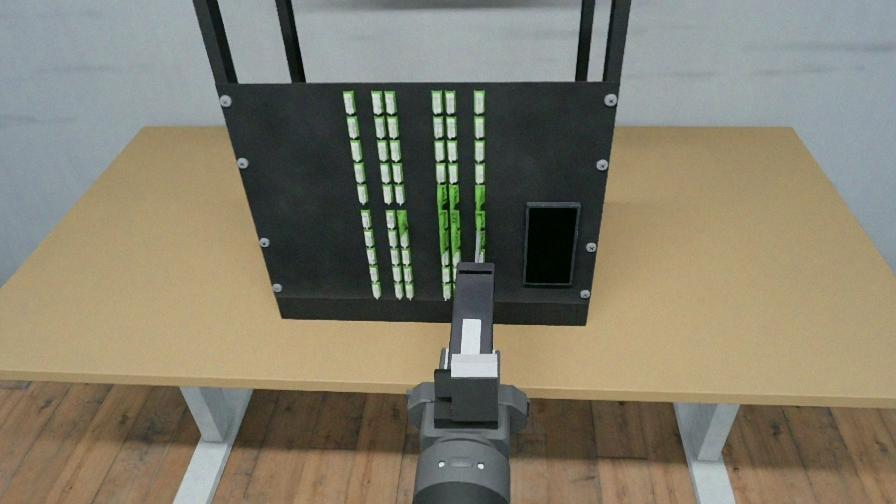

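Emit:
move(
  target={"side":"right","x":0.3180,"y":0.0411,"z":0.9158,"quat_wxyz":[0.5020,-0.5070,-0.4980,0.4930]},
  min_time_s=1,
  cameras=[],
)

Emit:
move(
  target={"side":"right","x":0.3210,"y":0.0411,"z":0.9160,"quat_wxyz":[0.5020,-0.5070,-0.4980,0.4930]},
  min_time_s=1,
  cameras=[],
)

Emit:
move(
  target={"side":"right","x":0.3180,"y":0.0399,"z":0.9158,"quat_wxyz":[0.5020,-0.5070,-0.4980,0.4930]},
  min_time_s=1,
  cameras=[],
)

Emit:
move(
  target={"side":"right","x":0.3210,"y":0.0398,"z":0.9160,"quat_wxyz":[0.5020,-0.5070,-0.4980,0.4930]},
  min_time_s=1,
  cameras=[],
)

Emit:
move(
  target={"side":"right","x":0.3180,"y":0.0399,"z":0.9145,"quat_wxyz":[0.5020,-0.5070,-0.4980,0.4930]},
  min_time_s=1,
  cameras=[],
)

Emit:
move(
  target={"side":"right","x":0.3210,"y":0.0398,"z":0.9146,"quat_wxyz":[0.5020,-0.5070,-0.4980,0.4930]},
  min_time_s=1,
  cameras=[],
)

Emit:
move(
  target={"side":"right","x":0.3180,"y":0.0411,"z":0.9145,"quat_wxyz":[0.5020,-0.5070,-0.4980,0.4930]},
  min_time_s=1,
  cameras=[],
)

Emit:
move(
  target={"side":"right","x":0.3210,"y":0.0411,"z":0.9146,"quat_wxyz":[0.5020,-0.5070,-0.4980,0.4930]},
  min_time_s=1,
  cameras=[],
)

Scene clock: 242.23 s.
Joint torques (N m): left_arm=[-0.69 8.11 0.25 0.06 0.27 -0.36 -0.05] | right_arm=[-11.79 0.48 0.13 -8.07 2.43 2.12 0.22]
External joint torques (N m): left_arm=[0.43 -0.69 -0.29 0.16 0.22 0.02 -0.05] | right_arm=[3.07 1.06 2.13 -1.28 0.93 0.92 0.22]
Motor temperatures (°C): left_arm=[32 34 30 31 36 34 31] | right_arm=[37 28 31 32 37 35 45]
Wrist force (N): left_arm=[-2.2 -5.9 -2.3] | right_arm=[-2.4 18.0 -6.2]
Wrist torque (N m): left_arm=[0.71 -0.02 0.25] | right_arm=[-1.24 -0.14 -0.21]
Wrist force, peak (N): left_arm=[-2.3 -6.5 -2.5] | right_arm=[-5.6 14.4 29.1]
move: done
base_odometry: x=+0.126 y=-0.136 heading=-0.059
lidar_m: 1.22 1.06 1.79 2.43 2.55 3.57 4.60 3.02 2.25 2.18 1.70 0.91
base_status: not commanded
joint_positions: torso_squat_rad=+0.350 torso_shift_rad=+0.000 torso_pitch_rad=+0.000 torso_yaw_rad=+0.550 left_shoulder_pitch_rad=+0.017 left_shoulder_roll_rad=+0.300 left_shoulder_yaw_rad=+0.033 left_elbow_rad=-0.121 left_forearm_roll_rad=-0.009 left_wrist_pitch_rad=-0.037 left_hand_roll_rad=+0.026 left_gripper_m=+0.018 right_shoulder_pitch_rad=-0.367 right_shoulder_roll_rad=-0.115 right_shoulder_yaw_rad=+0.696 right_elbow_rad=-0.781 right_forearm_roll_rad=+1.447 right_wrist_pitch_rad=+1.206 right_hand_roll_rad=-0.621 right_gripper_m=+0.047 head_pan_rad=-0.520 head_tilt_rad=+0.700
joint_status: all done
wheel_motors_off: 0
motor_effort: left_wheel=+12(12) right_wheel=-8(10)
chest: x=-0.2279 y=+0.0008 z=+1.2475 quat_wxyz=(+0.962, -0.001, +0.000, +0.272) (m; base frame)
left_hand: x=-0.4157 y=+0.4100 z=+0.5991 quat_wxyz=(+0.945, +0.164, -0.030, +0.282) (m; base frame)
right_hand: x=+0.3186 y=+0.0409 z=+0.9158 quat_wxyz=(+0.502, -0.507, -0.498, +0.493) (m; base frame)
right_hand_status: reached (checked arc, planned for 1.0 s): 1 mm and 0.0 deg off.
pictures: none
No camera images: "cameras" was empty.

Scene clock: 243.57 s.
Joint torques (N m): left_arm=[-0.65 8.14 -0.11 0.15 0.36 -0.38 -0.15] | right_arm=[-21.08 -4.37 -5.21 -6.01 1.46 -0.65 -0.52]
External joint torques (N m): left_arm=[0.48 -0.65 -0.65 0.26 0.3 0.01 -0.14] | right_arm=[-6.12 -3.72 -3.22 0.74 -0.03 -1.85 -0.51]
Motor temperatures (°C): left_arm=[32 34 30 31 36 34 31] | right_arm=[37 28 31 32 37 35 45]
Wrist force (N): left_arm=[-2.2 -6.1 -2.2] | right_arm=[-5.8 14.6 25.6]
Wrist torque (N m): left_arm=[0.70 -0.02 0.26] | right_arm=[-2.30 0.76 -0.23]
Wrist force, peak (N): left_arm=[-2.2 -6.2 -3.0] | right_arm=[-6.0 14.6 26.3]
move: done
base_odometry: x=+0.126 y=-0.136 heading=-0.059
lidar_m: 1.22 1.05 1.80 2.44 2.55 3.57 4.59 3.02 2.25 2.18 1.70 0.92
base_status: not commanded
joint_positions: torso_squat_rad=+0.350 torso_shift_rad=+0.000 torso_pitch_rad=+0.000 torso_yaw_rad=+0.550 left_shoulder_pitch_rad=+0.017 left_shoulder_roll_rad=+0.300 left_shoulder_yaw_rad=+0.033 left_elbow_rad=-0.121 left_forearm_roll_rad=-0.009 left_wrist_pitch_rad=-0.037 left_hand_roll_rad=+0.026 left_gripper_m=+0.018 right_shoulder_pitch_rad=-0.373 right_shoulder_roll_rad=-0.115 right_shoulder_yaw_rad=+0.695 right_elbow_rad=-0.771 right_forearm_roll_rad=+1.445 right_wrist_pitch_rad=+1.202 right_hand_roll_rad=-0.625 right_gripper_m=+0.047 head_pan_rad=-0.520 head_tilt_rad=+0.700
joint_status: all done
wheel_motors_off: 0
motor_effort: left_wheel=+12(12) right_wheel=-9(10)
chest: x=-0.2281 y=+0.0008 z=+1.2475 quat_wxyz=(+0.962, -0.001, +0.000, +0.272) (m; base frame)
left_hand: x=-0.4157 y=+0.4100 z=+0.5991 quat_wxyz=(+0.945, +0.164, -0.030, +0.282) (m; base frame)
right_hand: x=+0.3200 y=+0.0410 z=+0.9154 quat_wxyz=(+0.502, -0.507, -0.498, +0.493) (m; base frame)
right_hand_status: reached (checked arc, planned for 1.0 s): 1 mm and 0.1 deg off.
pictures: none
No camera images: "cameras" was empty.

Scene clock: 244.90 s.
Joint torques (N m): left_arm=[-0.79 7.96 -0.02 -0.02 0.28 -0.37 -0.1] | right_arm=[-12.25 -2.46 -1.04 -7.26 1.78 2.16 0.16]
External joint torques (N m): left_arm=[0.33 -0.84 -0.56 0.08 0.22 0.02 -0.09] | right_arm=[2.56 -1.85 1 -0.46 0.28 0.98 0.16]
Motor temperatures (°C): left_arm=[32 34 30 31 36 34 31] | right_arm=[37 28 31 32 37 35 45]
Wrist force (N): left_arm=[-2.2 -5.9 -2.4] | right_arm=[-1.2 16.2 3.1]
Wrist torque (N m): left_arm=[0.70 -0.01 0.23] | right_arm=[-1.67 -0.30 -0.22]
Wrist force, peak (N): left_arm=[-2.4 -6.3 -2.5] | right_arm=[-5.4 14.5 25.8]
move: done
base_odometry: x=+0.126 y=-0.136 heading=-0.059
lidar_m: 1.22 1.05 1.80 2.44 2.56 3.56 4.59 3.03 2.24 2.18 1.70 0.92
base_status: not commanded
joint_positions: torso_squat_rad=+0.350 torso_shift_rad=+0.000 torso_pitch_rad=+0.000 torso_yaw_rad=+0.550 left_shoulder_pitch_rad=+0.017 left_shoulder_roll_rad=+0.300 left_shoulder_yaw_rad=+0.033 left_elbow_rad=-0.121 left_forearm_roll_rad=-0.009 left_wrist_pitch_rad=-0.037 left_hand_roll_rad=+0.026 left_gripper_m=+0.018 right_shoulder_pitch_rad=-0.363 right_shoulder_roll_rad=-0.118 right_shoulder_yaw_rad=+0.696 right_elbow_rad=-0.789 right_forearm_roll_rad=+1.446 right_wrist_pitch_rad=+1.206 right_hand_roll_rad=-0.619 right_gripper_m=+0.047 head_pan_rad=-0.520 head_tilt_rad=+0.700
joint_status: all done
wheel_motors_off: 0
motor_effort: left_wheel=+12(12) right_wheel=-7(11)
chest: x=-0.2280 y=+0.0008 z=+1.2475 quat_wxyz=(+0.962, -0.001, +0.000, +0.272) (m; base frame)
left_hand: x=-0.4157 y=+0.4100 z=+0.5991 quat_wxyz=(+0.945, +0.164, -0.030, +0.282) (m; base frame)
right_hand: x=+0.3182 y=+0.0401 z=+0.9158 quat_wxyz=(+0.502, -0.507, -0.498, +0.493) (m; base frame)
right_hand_status: reached (checked arc, planned for 1.0 s): 0 mm and 0.0 deg off.
pictures: none
No camera images: "cameras" was empty.

Scene clock: 246.23 s.
Joint torques (N m): left_arm=[-0.69 8.12 0.19 0.18 0.27 -0.44 -0.16] | right_arm=[-19.13 -5.74 -5.44 -5.45 0.98 0.11 -0.58]
External joint torques (N m): left_arm=[0.43 -0.67 -0.35 0.28 0.21 -0.05 -0.15] | right_arm=[-4.22 -5.05 -3.42 1.33 -0.51 -1.09 -0.57]
Motor temperatures (°C): left_arm=[32 34 30 31 36 34 31] | right_arm=[37 28 31 32 37 35 45]
Wrist force (N): left_arm=[-2.3 -5.6 -2.1] | right_arm=[-3.3 13.2 22.1]
Wrist torque (N m): left_arm=[0.68 -0.05 0.26] | right_arm=[-2.32 0.23 -0.23]
Wrist force, peak (N): left_arm=[-2.3 -6.8 -2.1] | right_arm=[-3.7 14.4 22.6]
move: done
base_odometry: x=+0.126 y=-0.136 heading=-0.059
lidar_m: 1.22 1.06 1.81 2.44 2.55 3.56 4.59 3.02 2.26 2.18 1.70 0.92
base_status: not commanded
joint_positions: torso_squat_rad=+0.350 torso_shift_rad=+0.000 torso_pitch_rad=+0.000 torso_yaw_rad=+0.550 left_shoulder_pitch_rad=+0.017 left_shoulder_roll_rad=+0.300 left_shoulder_yaw_rad=+0.033 left_elbow_rad=-0.121 left_forearm_roll_rad=-0.009 left_wrist_pitch_rad=-0.037 left_hand_roll_rad=+0.026 left_gripper_m=+0.018 right_shoulder_pitch_rad=-0.368 right_shoulder_roll_rad=-0.118 right_shoulder_yaw_rad=+0.695 right_elbow_rad=-0.779 right_forearm_roll_rad=+1.445 right_wrist_pitch_rad=+1.201 right_hand_roll_rad=-0.623 right_gripper_m=+0.047 head_pan_rad=-0.520 head_tilt_rad=+0.700
joint_status: all done
wheel_motors_off: 0
motor_effort: left_wheel=+12(12) right_wheel=-9(10)
chest: x=-0.2281 y=+0.0008 z=+1.2475 quat_wxyz=(+0.962, -0.001, +0.000, +0.272) (m; base frame)
left_hand: x=-0.4157 y=+0.4100 z=+0.5991 quat_wxyz=(+0.945, +0.164, -0.030, +0.282) (m; base frame)
right_hand: x=+0.3200 y=+0.0401 z=+0.9155 quat_wxyz=(+0.502, -0.506, -0.498, +0.493) (m; base frame)
right_hand_status: reached (checked arc, planned for 1.0 s): 1 mm and 0.1 deg off.
pictures: none
No camera images: "cameras" was empty.

Scene clock: 247.57 s.
Joint torques (N m): left_arm=[-0.81 8.05 0.07 0.08 0.3 -0.48 -0.09] | right_arm=[-8.99 3.43 -0.13 -5.53 1.2 3.03 -0.55]
External joint torques (N m): left_arm=[0.31 -0.75 -0.47 0.18 0.24 -0.09 -0.08] | right_arm=[5.86 4.07 1.87 1.23 -0.29 1.82 -0.55]
Motor temperatures (°C): left_arm=[32 34 30 31 36 34 31] | right_arm=[37 28 31 32 37 35 45]
Wrist force (N): left_arm=[-2.0 -6.1 -2.6] | right_arm=[0.3 16.7 -8.1]
Wrist torque (N m): left_arm=[0.73 0.00 0.24] | right_arm=[-1.56 -0.77 -0.23]
Wrist force, peak (N): left_arm=[-2.4 -6.4 -1.9] | right_arm=[-3.6 14.4 22.5]
move: done
base_odometry: x=+0.126 y=-0.136 heading=-0.059
lidar_m: 1.22 1.06 1.80 2.44 2.54 3.56 4.60 3.01 2.26 2.18 1.71 0.92
base_status: not commanded
joint_positions: torso_squat_rad=+0.350 torso_shift_rad=+0.000 torso_pitch_rad=+0.000 torso_yaw_rad=+0.550 left_shoulder_pitch_rad=+0.017 left_shoulder_roll_rad=+0.300 left_shoulder_yaw_rad=+0.033 left_elbow_rad=-0.121 left_forearm_roll_rad=-0.009 left_wrist_pitch_rad=-0.037 left_hand_roll_rad=+0.026 left_gripper_m=+0.018 right_shoulder_pitch_rad=-0.367 right_shoulder_roll_rad=-0.117 right_shoulder_yaw_rad=+0.697 right_elbow_rad=-0.777 right_forearm_roll_rad=+1.448 right_wrist_pitch_rad=+1.206 right_hand_roll_rad=-0.627 right_gripper_m=+0.047 head_pan_rad=-0.520 head_tilt_rad=+0.700
joint_status: all done
wheel_motors_off: 0
motor_effort: left_wheel=+12(12) right_wheel=-8(11)
chest: x=-0.2279 y=+0.0008 z=+1.2475 quat_wxyz=(+0.962, -0.001, +0.000, +0.272) (m; base frame)
left_hand: x=-0.4157 y=+0.4100 z=+0.5991 quat_wxyz=(+0.945, +0.164, -0.030, +0.282) (m; base frame)
right_hand: x=+0.3189 y=+0.0398 z=+0.9151 quat_wxyz=(+0.502, -0.507, -0.498, +0.493) (m; base frame)
right_hand_status: reached (checked arc, planned for 1.0 s): 1 mm and 0.1 deg off.
pictures: none
No camera images: "cameras" was empty.

Scene clock: 248.90 s.
Joint torques (N m): left_arm=[-0.69 8.16 0.11 0.04 0.29 -0.42 -0.16] | right_arm=[-18.79 -4.59 -5.54 -5.11 0.59 -0.06 -0.6]
External joint torques (N m): left_arm=[0.44 -0.63 -0.43 0.15 0.24 -0.03 -0.16] | right_arm=[-3.85 -3.91 -3.55 1.6 -0.89 -1.27 -0.6]
Motor temperatures (°C): left_arm=[32 34 30 31 36 34 31] | right_arm=[37 28 31 32 37 35 45]
Wrist force (N): left_arm=[-2.3 -6.3 -2.2] | right_arm=[-3.5 12.8 23.7]
Wrist torque (N m): left_arm=[0.76 -0.05 0.24] | right_arm=[-2.39 0.24 -0.21]
Wrist force, peak (N): left_arm=[-2.6 -6.5 -2.2] | right_arm=[-3.7 12.8 24.6]
move: done
base_odometry: x=+0.126 y=-0.136 heading=-0.059
lidar_m: 1.22 1.06 1.80 2.43 2.54 3.57 4.59 3.02 2.25 2.19 1.70 0.93
base_status: not commanded
joint_positions: torso_squat_rad=+0.350 torso_shift_rad=+0.000 torso_pitch_rad=+0.000 torso_yaw_rad=+0.550 left_shoulder_pitch_rad=+0.017 left_shoulder_roll_rad=+0.300 left_shoulder_yaw_rad=+0.033 left_elbow_rad=-0.121 left_forearm_roll_rad=-0.009 left_wrist_pitch_rad=-0.037 left_hand_roll_rad=+0.026 left_gripper_m=+0.018 right_shoulder_pitch_rad=-0.373 right_shoulder_roll_rad=-0.115 right_shoulder_yaw_rad=+0.696 right_elbow_rad=-0.764 right_forearm_roll_rad=+1.447 right_wrist_pitch_rad=+1.202 right_hand_roll_rad=-0.633 right_gripper_m=+0.047 head_pan_rad=-0.520 head_tilt_rad=+0.700
joint_status: all done
wheel_motors_off: 0
motor_effort: left_wheel=+12(12) right_wheel=-9(11)
chest: x=-0.2281 y=+0.0008 z=+1.2475 quat_wxyz=(+0.962, -0.001, +0.000, +0.272) (m; base frame)
left_hand: x=-0.4157 y=+0.4100 z=+0.5991 quat_wxyz=(+0.945, +0.164, -0.030, +0.282) (m; base frame)
right_hand: x=+0.3201 y=+0.0400 z=+0.9143 quat_wxyz=(+0.502, -0.507, -0.498, +0.493) (m; base frame)
right_hand_status: reached (checked arc, planned for 1.0 s): 1 mm and 0.1 deg off.
pictures: none
No camera images: "cameras" was empty.

Scene clock: 250.23 s.
Joint torques (N m): left_arm=[-0.83 8.21 0.25 0.13 0.32 -0.33 -0.14] | right_arm=[-10.46 4.13 0.9 -7.58 2.04 2.63 0.32]
External joint torques (N m): left_arm=[0.28 -0.59 -0.29 0.23 0.26 0.06 -0.14] | right_arm=[4.44 4.73 2.88 -0.85 0.55 1.42 0.33]
Motor temperatures (°C): left_arm=[32 34 30 31 36 34 31] | right_arm=[37 28 31 32 37 35 45]
Wrist force (N): left_arm=[-2.0 -6.1 -2.2] | right_arm=[-1.1 16.2 -8.2]
Wrist torque (N m): left_arm=[0.76 0.01 0.24] | right_arm=[-1.29 -0.37 -0.20]
Wrist force, peak (N): left_arm=[-2.3 -6.3 -2.2] | right_arm=[-3.6 12.9 23.5]
move: done
base_odometry: x=+0.126 y=-0.136 heading=-0.059
lidar_m: 1.22 1.06 1.80 2.43 2.55 3.57 4.59 3.02 2.25 2.18 1.71 0.92
base_status: not commanded
joint_positions: torso_squat_rad=+0.350 torso_shift_rad=+0.000 torso_pitch_rad=+0.000 torso_yaw_rad=+0.550 left_shoulder_pitch_rad=+0.017 left_shoulder_roll_rad=+0.300 left_shoulder_yaw_rad=+0.033 left_elbow_rad=-0.121 left_forearm_roll_rad=-0.009 left_wrist_pitch_rad=-0.037 left_hand_roll_rad=+0.026 left_gripper_m=+0.018 right_shoulder_pitch_rad=-0.371 right_shoulder_roll_rad=-0.113 right_shoulder_yaw_rad=+0.697 right_elbow_rad=-0.768 right_forearm_roll_rad=+1.448 right_wrist_pitch_rad=+1.207 right_hand_roll_rad=-0.630 right_gripper_m=+0.047 head_pan_rad=-0.520 head_tilt_rad=+0.700
joint_status: all done
wheel_motors_off: 0
motor_effort: left_wheel=+12(12) right_wheel=-10(11)
chest: x=-0.2279 y=+0.0008 z=+1.2475 quat_wxyz=(+0.962, -0.001, +0.000, +0.272) (m; base frame)
left_hand: x=-0.4157 y=+0.4100 z=+0.5991 quat_wxyz=(+0.945, +0.164, -0.030, +0.282) (m; base frame)
right_hand: x=+0.3189 y=+0.0406 z=+0.9148 quat_wxyz=(+0.502, -0.507, -0.498, +0.493) (m; base frame)
right_hand_status: reached (checked arc, planned for 1.0 s): 1 mm and 0.1 deg off.
pictures: none
No camera images: "cameras" was empty.

Scene clock: 251.57 s.
Joint torques (N m): left_arm=[-0.52 7.73 0.23 0.1 0.27 -0.41 -0.14] | right_arm=[-19.83 -3.48 -4.91 -5.73 1.15 -0.81 -0.52]
External joint torques (N m): left_arm=[0.6 -1.07 -0.31 0.21 0.22 -0.02 -0.14] | right_arm=[-4.83 -2.83 -2.96 0.96 -0.33 -2.03 -0.51]
Motor temperatures (°C): left_arm=[32 34 30 31 36 34 31] | right_arm=[37 28 31 32 37 35 45]
Wrist force (N): left_arm=[-2.5 -6.0 -2.2] | right_arm=[-5.4 12.8 23.8]
Wrist torque (N m): left_arm=[0.73 -0.05 0.25] | right_arm=[-2.33 0.68 -0.19]
Wrist force, peak (N): left_arm=[-2.5 -6.2 -2.4] | right_arm=[-5.8 13.4 24.4]
move: done
base_odometry: x=+0.126 y=-0.136 heading=-0.059
lidar_m: 1.22 1.06 1.80 2.44 2.55 3.56 4.59 3.02 2.25 2.19 1.70 0.91
base_status: not commanded
joint_positions: torso_squat_rad=+0.350 torso_shift_rad=+0.000 torso_pitch_rad=+0.000 torso_yaw_rad=+0.550 left_shoulder_pitch_rad=+0.017 left_shoulder_roll_rad=+0.300 left_shoulder_yaw_rad=+0.033 left_elbow_rad=-0.121 left_forearm_roll_rad=-0.009 left_wrist_pitch_rad=-0.037 left_hand_roll_rad=+0.026 left_gripper_m=+0.018 right_shoulder_pitch_rad=-0.378 right_shoulder_roll_rad=-0.111 right_shoulder_yaw_rad=+0.696 right_elbow_rad=-0.756 right_forearm_roll_rad=+1.447 right_wrist_pitch_rad=+1.203 right_hand_roll_rad=-0.635 right_gripper_m=+0.047 head_pan_rad=-0.520 head_tilt_rad=+0.700
joint_status: all done
wheel_motors_off: 0
motor_effort: left_wheel=+11(12) right_wheel=-9(11)
chest: x=-0.2281 y=+0.0008 z=+1.2475 quat_wxyz=(+0.962, -0.001, +0.000, +0.272) (m; base frame)
left_hand: x=-0.4157 y=+0.4100 z=+0.5991 quat_wxyz=(+0.945, +0.164, -0.030, +0.282) (m; base frame)
right_hand: x=+0.3202 y=+0.0410 z=+0.9141 quat_wxyz=(+0.502, -0.507, -0.498, +0.493) (m; base frame)
right_hand_status: reached (checked arc, planned for 1.0 s): 1 mm and 0.1 deg off.
pictures: none
No camera images: "cameras" was empty.

Emit:
move(
  target={"side":"right","x":0.3230,"y":0.0402,"z":0.9158,"quat_wxyz":[0.5020,-0.5070,-0.4980,0.4930]},
  min_time_s=1,
  cameras=["head_camera","right_wrist_camera"],
)

Emit:
zoom_image(
  camera="right_wrist_camera",
  region=[310, 40, 360, 90],
)

Scene clock: 253.40 s.
Joint torques (N m): left_arm=[-0.79 8.35 0.3 0.04 0.37 -0.43 -0.01] | right_arm=[-22.94 -13.63 -7.3 -7.46 1.84 -1.3 0.27]
External joint torques (N m): left_arm=[0.34 -0.43 -0.24 0.15 0.31 -0.05 -0.01] | right_arm=[-7.91 -12.93 -5.32 -0.75 0.36 -2.51 0.28]
Motor temperatures (°C): left_arm=[32 34 30 31 36 34 31] | right_arm=[37 28 31 32 37 35 45]
Wrist force (N): left_arm=[-2.2 -6.5 -2.2] | right_arm=[-7.0 14.7 43.9]
Wrist torque (N m): left_arm=[0.79 -0.01 0.26] | right_arm=[-2.20 1.11 -0.19]
Wrist force, peak (N): left_arm=[-2.2 -6.5 -2.2] | right_arm=[-7.4 15.1 44.1]
move: done
base_odometry: x=+0.126 y=-0.136 heading=-0.059
lidar_m: 1.22 1.05 1.79 2.43 2.55 3.57 4.60 3.02 2.26 2.18 1.69 0.91
base_status: not commanded
joint_positions: torso_squat_rad=+0.350 torso_shift_rad=+0.000 torso_pitch_rad=+0.000 torso_yaw_rad=+0.550 left_shoulder_pitch_rad=+0.017 left_shoulder_roll_rad=+0.300 left_shoulder_yaw_rad=+0.033 left_elbow_rad=-0.121 left_forearm_roll_rad=-0.009 left_wrist_pitch_rad=-0.037 left_hand_roll_rad=+0.026 left_gripper_m=+0.018 right_shoulder_pitch_rad=-0.378 right_shoulder_roll_rad=-0.114 right_shoulder_yaw_rad=+0.695 right_elbow_rad=-0.761 right_forearm_roll_rad=+1.444 right_wrist_pitch_rad=+1.199 right_hand_roll_rad=-0.632 right_gripper_m=+0.047 head_pan_rad=-0.520 head_tilt_rad=+0.700
joint_status: all done
wheel_motors_off: 0
motor_effort: left_wheel=+15(15) right_wheel=-6(11)
chest: x=-0.2284 y=+0.0008 z=+1.2475 quat_wxyz=(+0.962, -0.001, +0.000, +0.272) (m; base frame)
left_hand: x=-0.4158 y=+0.4100 z=+0.5990 quat_wxyz=(+0.945, +0.163, -0.030, +0.282) (m; base frame)
right_hand: x=+0.3211 y=+0.0410 z=+0.9146 quat_wxyz=(+0.503, -0.506, -0.498, +0.494) (m; base frame)
right_hand_status: reached (checked arc, planned for 1.0 s): 2 mm and 0.2 deg off.
pictures: head_camera, right_wrist_camera

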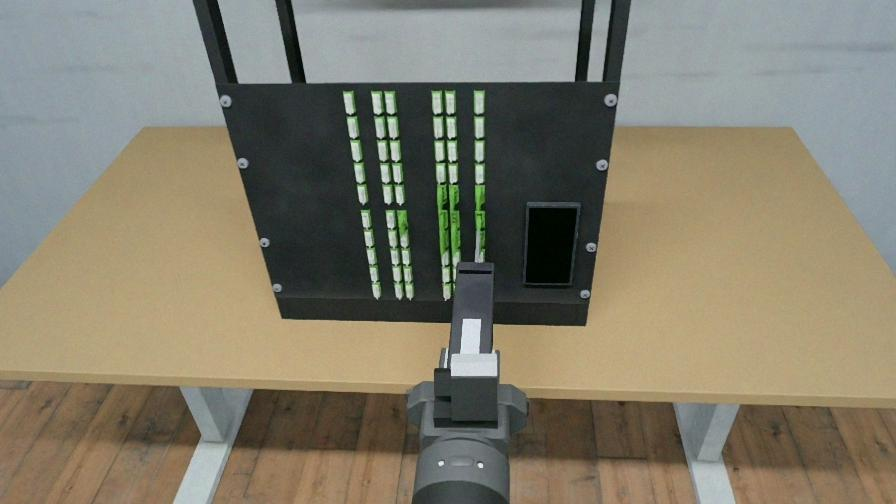

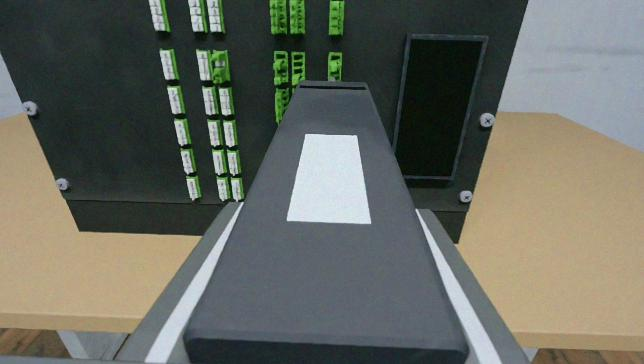

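Scaled by 10.080 from the camera's 644x364 image, which has a finer 920x520 frame.

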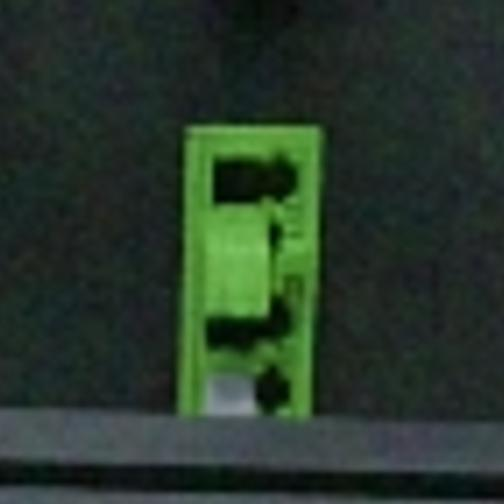

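Emit:
move(
  target={"side":"right","x":0.3170,"y":0.0405,"z":0.9150,"quat_wxyz":[0.5020,-0.5070,-0.4980,0.4930]},
  min_time_s=1,
  cameras=[],
)

Emit:
move(
  target={"side":"right","x":0.3090,"y":0.0408,"z":0.9151,"quat_wxyz":[0.5020,-0.5070,-0.4980,0.4930]},
  min_time_s=1.5,
  cameras=["right_wrist_camera"],
)

Emit:
zoom_image(
  camera="right_wrist_camera",
  region=[310, 40, 360, 90],
)

Emit:
move(
  target={"side":"right","x":0.290,"y":0.0410,"z":0.9151,"quat_wxyz":[0.5020,-0.5070,-0.4980,0.4930]},
  min_time_s=1.5,
  cameras=["right_wrist_camera","head_camera"],
)

Emit:
zoom_image(
  camera="right_wrist_camera",
  region=[310, 40, 360, 90],
)

Emit:
zoom_image(
  camera="head_camera",
  region=[460, 195, 510, 245],
)

Scene clock: 255.47 s.
Joint torques (N m): left_arm=[-0.65 7.97 0.13 0 0.33 -0.34 -0.15] | right_arm=[-11.49 2.29 -0.59 -7.08 1.42 2.02 0.22]
External joint torques (N m): left_arm=[0.46 -0.83 -0.42 0.1 0.27 0.05 -0.15] | right_arm=[3.31 2.86 1.39 -0.31 -0.08 0.81 0.23]
Motor temperatures (°C): left_arm=[32 34 30 31 36 34 31] | right_arm=[37 28 31 32 37 35 45]
Wrist force (N): left_arm=[-2.2 -6.1 -2.3] | right_arm=[-1.3 15.8 -0.7]
Wrist torque (N m): left_arm=[0.72 -0.03 0.25] | right_arm=[-1.87 -0.29 -0.22]
Wrist force, peak (N): left_arm=[-2.3 -6.5 -1.9] | right_arm=[-7.3 14.9 43.8]
move: done
base_odometry: x=+0.126 y=-0.136 heading=-0.059
lidar_m: 1.22 1.05 1.80 2.44 2.56 3.56 4.59 3.01 2.25 2.18 1.70 0.91
base_status: not commanded
joint_positions: torso_squat_rad=+0.350 torso_shift_rad=+0.000 torso_pitch_rad=+0.000 torso_yaw_rad=+0.550 left_shoulder_pitch_rad=+0.017 left_shoulder_roll_rad=+0.300 left_shoulder_yaw_rad=+0.033 left_elbow_rad=-0.121 left_forearm_roll_rad=-0.009 left_wrist_pitch_rad=-0.037 left_hand_roll_rad=+0.026 left_gripper_m=+0.018 right_shoulder_pitch_rad=-0.366 right_shoulder_roll_rad=-0.115 right_shoulder_yaw_rad=+0.698 right_elbow_rad=-0.779 right_forearm_roll_rad=+1.448 right_wrist_pitch_rad=+1.208 right_hand_roll_rad=-0.624 right_gripper_m=+0.047 head_pan_rad=-0.520 head_tilt_rad=+0.700
joint_status: all done
wheel_motors_off: 0
motor_effort: left_wheel=+10(15) right_wheel=-10(11)
chest: x=-0.2278 y=+0.0008 z=+1.2475 quat_wxyz=(+0.962, -0.001, +0.000, +0.272) (m; base frame)
left_hand: x=-0.4157 y=+0.4100 z=+0.5992 quat_wxyz=(+0.945, +0.164, -0.030, +0.282) (m; base frame)
right_hand: x=+0.3180 y=+0.0403 z=+0.9150 quat_wxyz=(+0.502, -0.507, -0.498, +0.493) (m; base frame)
right_hand_status: reached (checked arc, planned for 1.0 s): 1 mm and 0.1 deg off.
pictures: none
No camera images: "cameras" was empty.

Scene clock: 257.30 s.
Joint torques (N m): left_arm=[-0.76 7.9 0.4 -0.02 0.33 -0.32 -0.09] | right_arm=[-12.89 0.77 -1.09 -7.59 1.98 1.81 0.35]
External joint torques (N m): left_arm=[0.35 -0.9 -0.14 0.09 0.28 0.06 -0.09] | right_arm=[1.48 1.02 0.91 -0.69 0.45 0.65 0.36]
Motor temperatures (°C): left_arm=[32 34 30 31 36 34 31] | right_arm=[37 28 31 32 37 35 45]
Wrist force (N): left_arm=[-2.1 -6.3 -2.2] | right_arm=[-2.1 16.8 5.0]
Wrist torque (N m): left_arm=[0.76 -0.01 0.24] | right_arm=[-1.70 -0.11 -0.22]
Wrist force, peak (N): left_arm=[-2.4 -6.8 -2.6] | right_arm=[-3.7 17.3 4.8]
move: done
base_odometry: x=+0.126 y=-0.136 heading=-0.059
lidar_m: 1.22 1.04 1.81 2.43 2.56 3.57 4.59 3.03 2.26 2.18 1.69 0.92
base_status: not commanded
joint_positions: torso_squat_rad=+0.350 torso_shift_rad=+0.000 torso_pitch_rad=+0.000 torso_yaw_rad=+0.550 left_shoulder_pitch_rad=+0.017 left_shoulder_roll_rad=+0.300 left_shoulder_yaw_rad=+0.033 left_elbow_rad=-0.121 left_forearm_roll_rad=-0.009 left_wrist_pitch_rad=-0.037 left_hand_roll_rad=+0.026 left_gripper_m=+0.018 right_shoulder_pitch_rad=-0.340 right_shoulder_roll_rad=-0.115 right_shoulder_yaw_rad=+0.704 right_elbow_rad=-0.818 right_forearm_roll_rad=+1.452 right_wrist_pitch_rad=+1.223 right_hand_roll_rad=-0.604 right_gripper_m=+0.047 head_pan_rad=-0.520 head_tilt_rad=+0.700
joint_status: all done
wheel_motors_off: 0
motor_effort: left_wheel=+10(11) right_wheel=-10(12)
chest: x=-0.2279 y=+0.0008 z=+1.2475 quat_wxyz=(+0.962, -0.001, +0.000, +0.272) (m; base frame)
left_hand: x=-0.4157 y=+0.4100 z=+0.5992 quat_wxyz=(+0.945, +0.164, -0.030, +0.282) (m; base frame)
right_hand: x=+0.3095 y=+0.0406 z=+0.9151 quat_wxyz=(+0.502, -0.508, -0.498, +0.492) (m; base frame)
right_hand_status: reached (checked arc, planned for 1.5 s): 1 mm and 0.1 deg off.
pictures: right_wrist_camera

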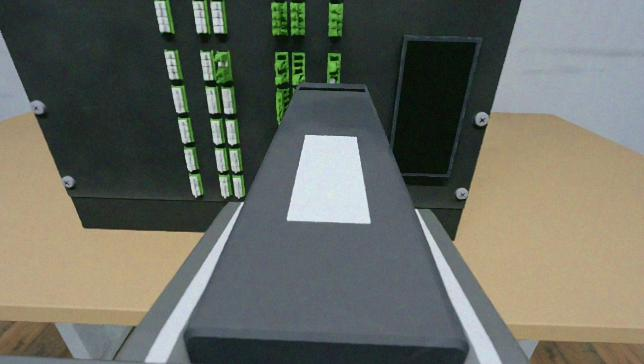

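Scaled by 10.080 from the camera's 644x364 image, which has a finer 920x520 frame.

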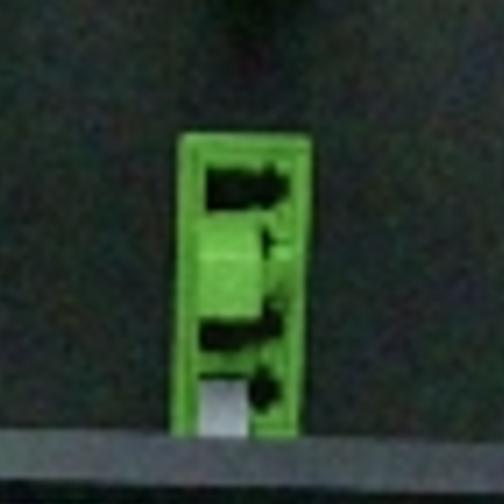

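Scene clock: 259.13 s.
Joint torques (N m): left_arm=[-0.8 8.06 -0.04 0.04 0.23 -0.51 -0.14] | right_arm=[-12.03 0.23 -1.32 -7.75 2.05 1.83 0.16]
External joint torques (N m): left_arm=[0.31 -0.74 -0.58 0.14 0.17 -0.12 -0.14] | right_arm=[1.31 -0.23 0.65 -0.56 0.45 0.73 0.17]
Motor temperatures (°C): left_arm=[32 34 30 31 36 34 31] | right_arm=[37 28 31 32 37 35 45]
Wrist force (N): left_arm=[-2.3 -6.2 -2.1] | right_arm=[-2.1 16.5 5.2]
Wrist torque (N m): left_arm=[0.74 -0.02 0.27] | right_arm=[-1.67 -0.10 -0.24]
Wrist force, peak (N): left_arm=[-2.3 -6.5 -2.6] | right_arm=[-2.2 17.1 5.2]
move: done
base_odometry: x=+0.126 y=-0.136 heading=-0.059
lidar_m: 1.22 1.04 1.82 2.44 2.55 3.58 4.59 3.02 2.25 2.18 1.69 0.91
base_status: not commanded
joint_positions: torso_squat_rad=+0.350 torso_shift_rad=+0.000 torso_pitch_rad=+0.000 torso_yaw_rad=+0.550 left_shoulder_pitch_rad=+0.017 left_shoulder_roll_rad=+0.300 left_shoulder_yaw_rad=+0.033 left_elbow_rad=-0.121 left_forearm_roll_rad=-0.009 left_wrist_pitch_rad=-0.037 left_hand_roll_rad=+0.026 left_gripper_m=+0.018 right_shoulder_pitch_rad=-0.282 right_shoulder_roll_rad=-0.115 right_shoulder_yaw_rad=+0.722 right_elbow_rad=-0.904 right_forearm_roll_rad=+1.464 right_wrist_pitch_rad=+1.253 right_hand_roll_rad=-0.562 right_gripper_m=+0.047 head_pan_rad=-0.520 head_tilt_rad=+0.700
joint_status: all done
wheel_motors_off: 0
motor_effort: left_wheel=+10(11) right_wheel=-11(12)
chest: x=-0.2279 y=+0.0008 z=+1.2475 quat_wxyz=(+0.962, -0.001, +0.000, +0.272) (m; base frame)
left_hand: x=-0.4157 y=+0.4100 z=+0.5992 quat_wxyz=(+0.945, +0.164, -0.030, +0.282) (m; base frame)
right_hand: x=+0.2902 y=+0.0409 z=+0.9151 quat_wxyz=(+0.502, -0.507, -0.498, +0.493) (m; base frame)
right_hand_status: reached (checked arc, planned for 1.5 s): 0 mm and 0.0 deg off.
pictures: head_camera, right_wrist_camera

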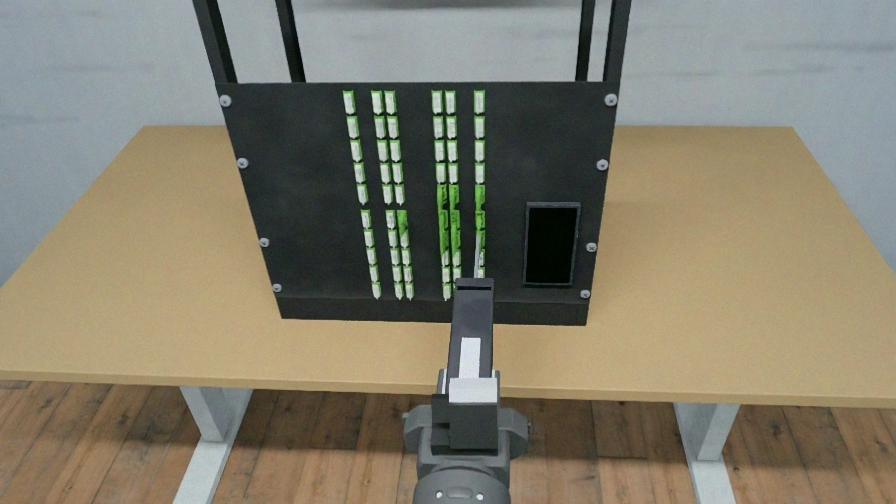

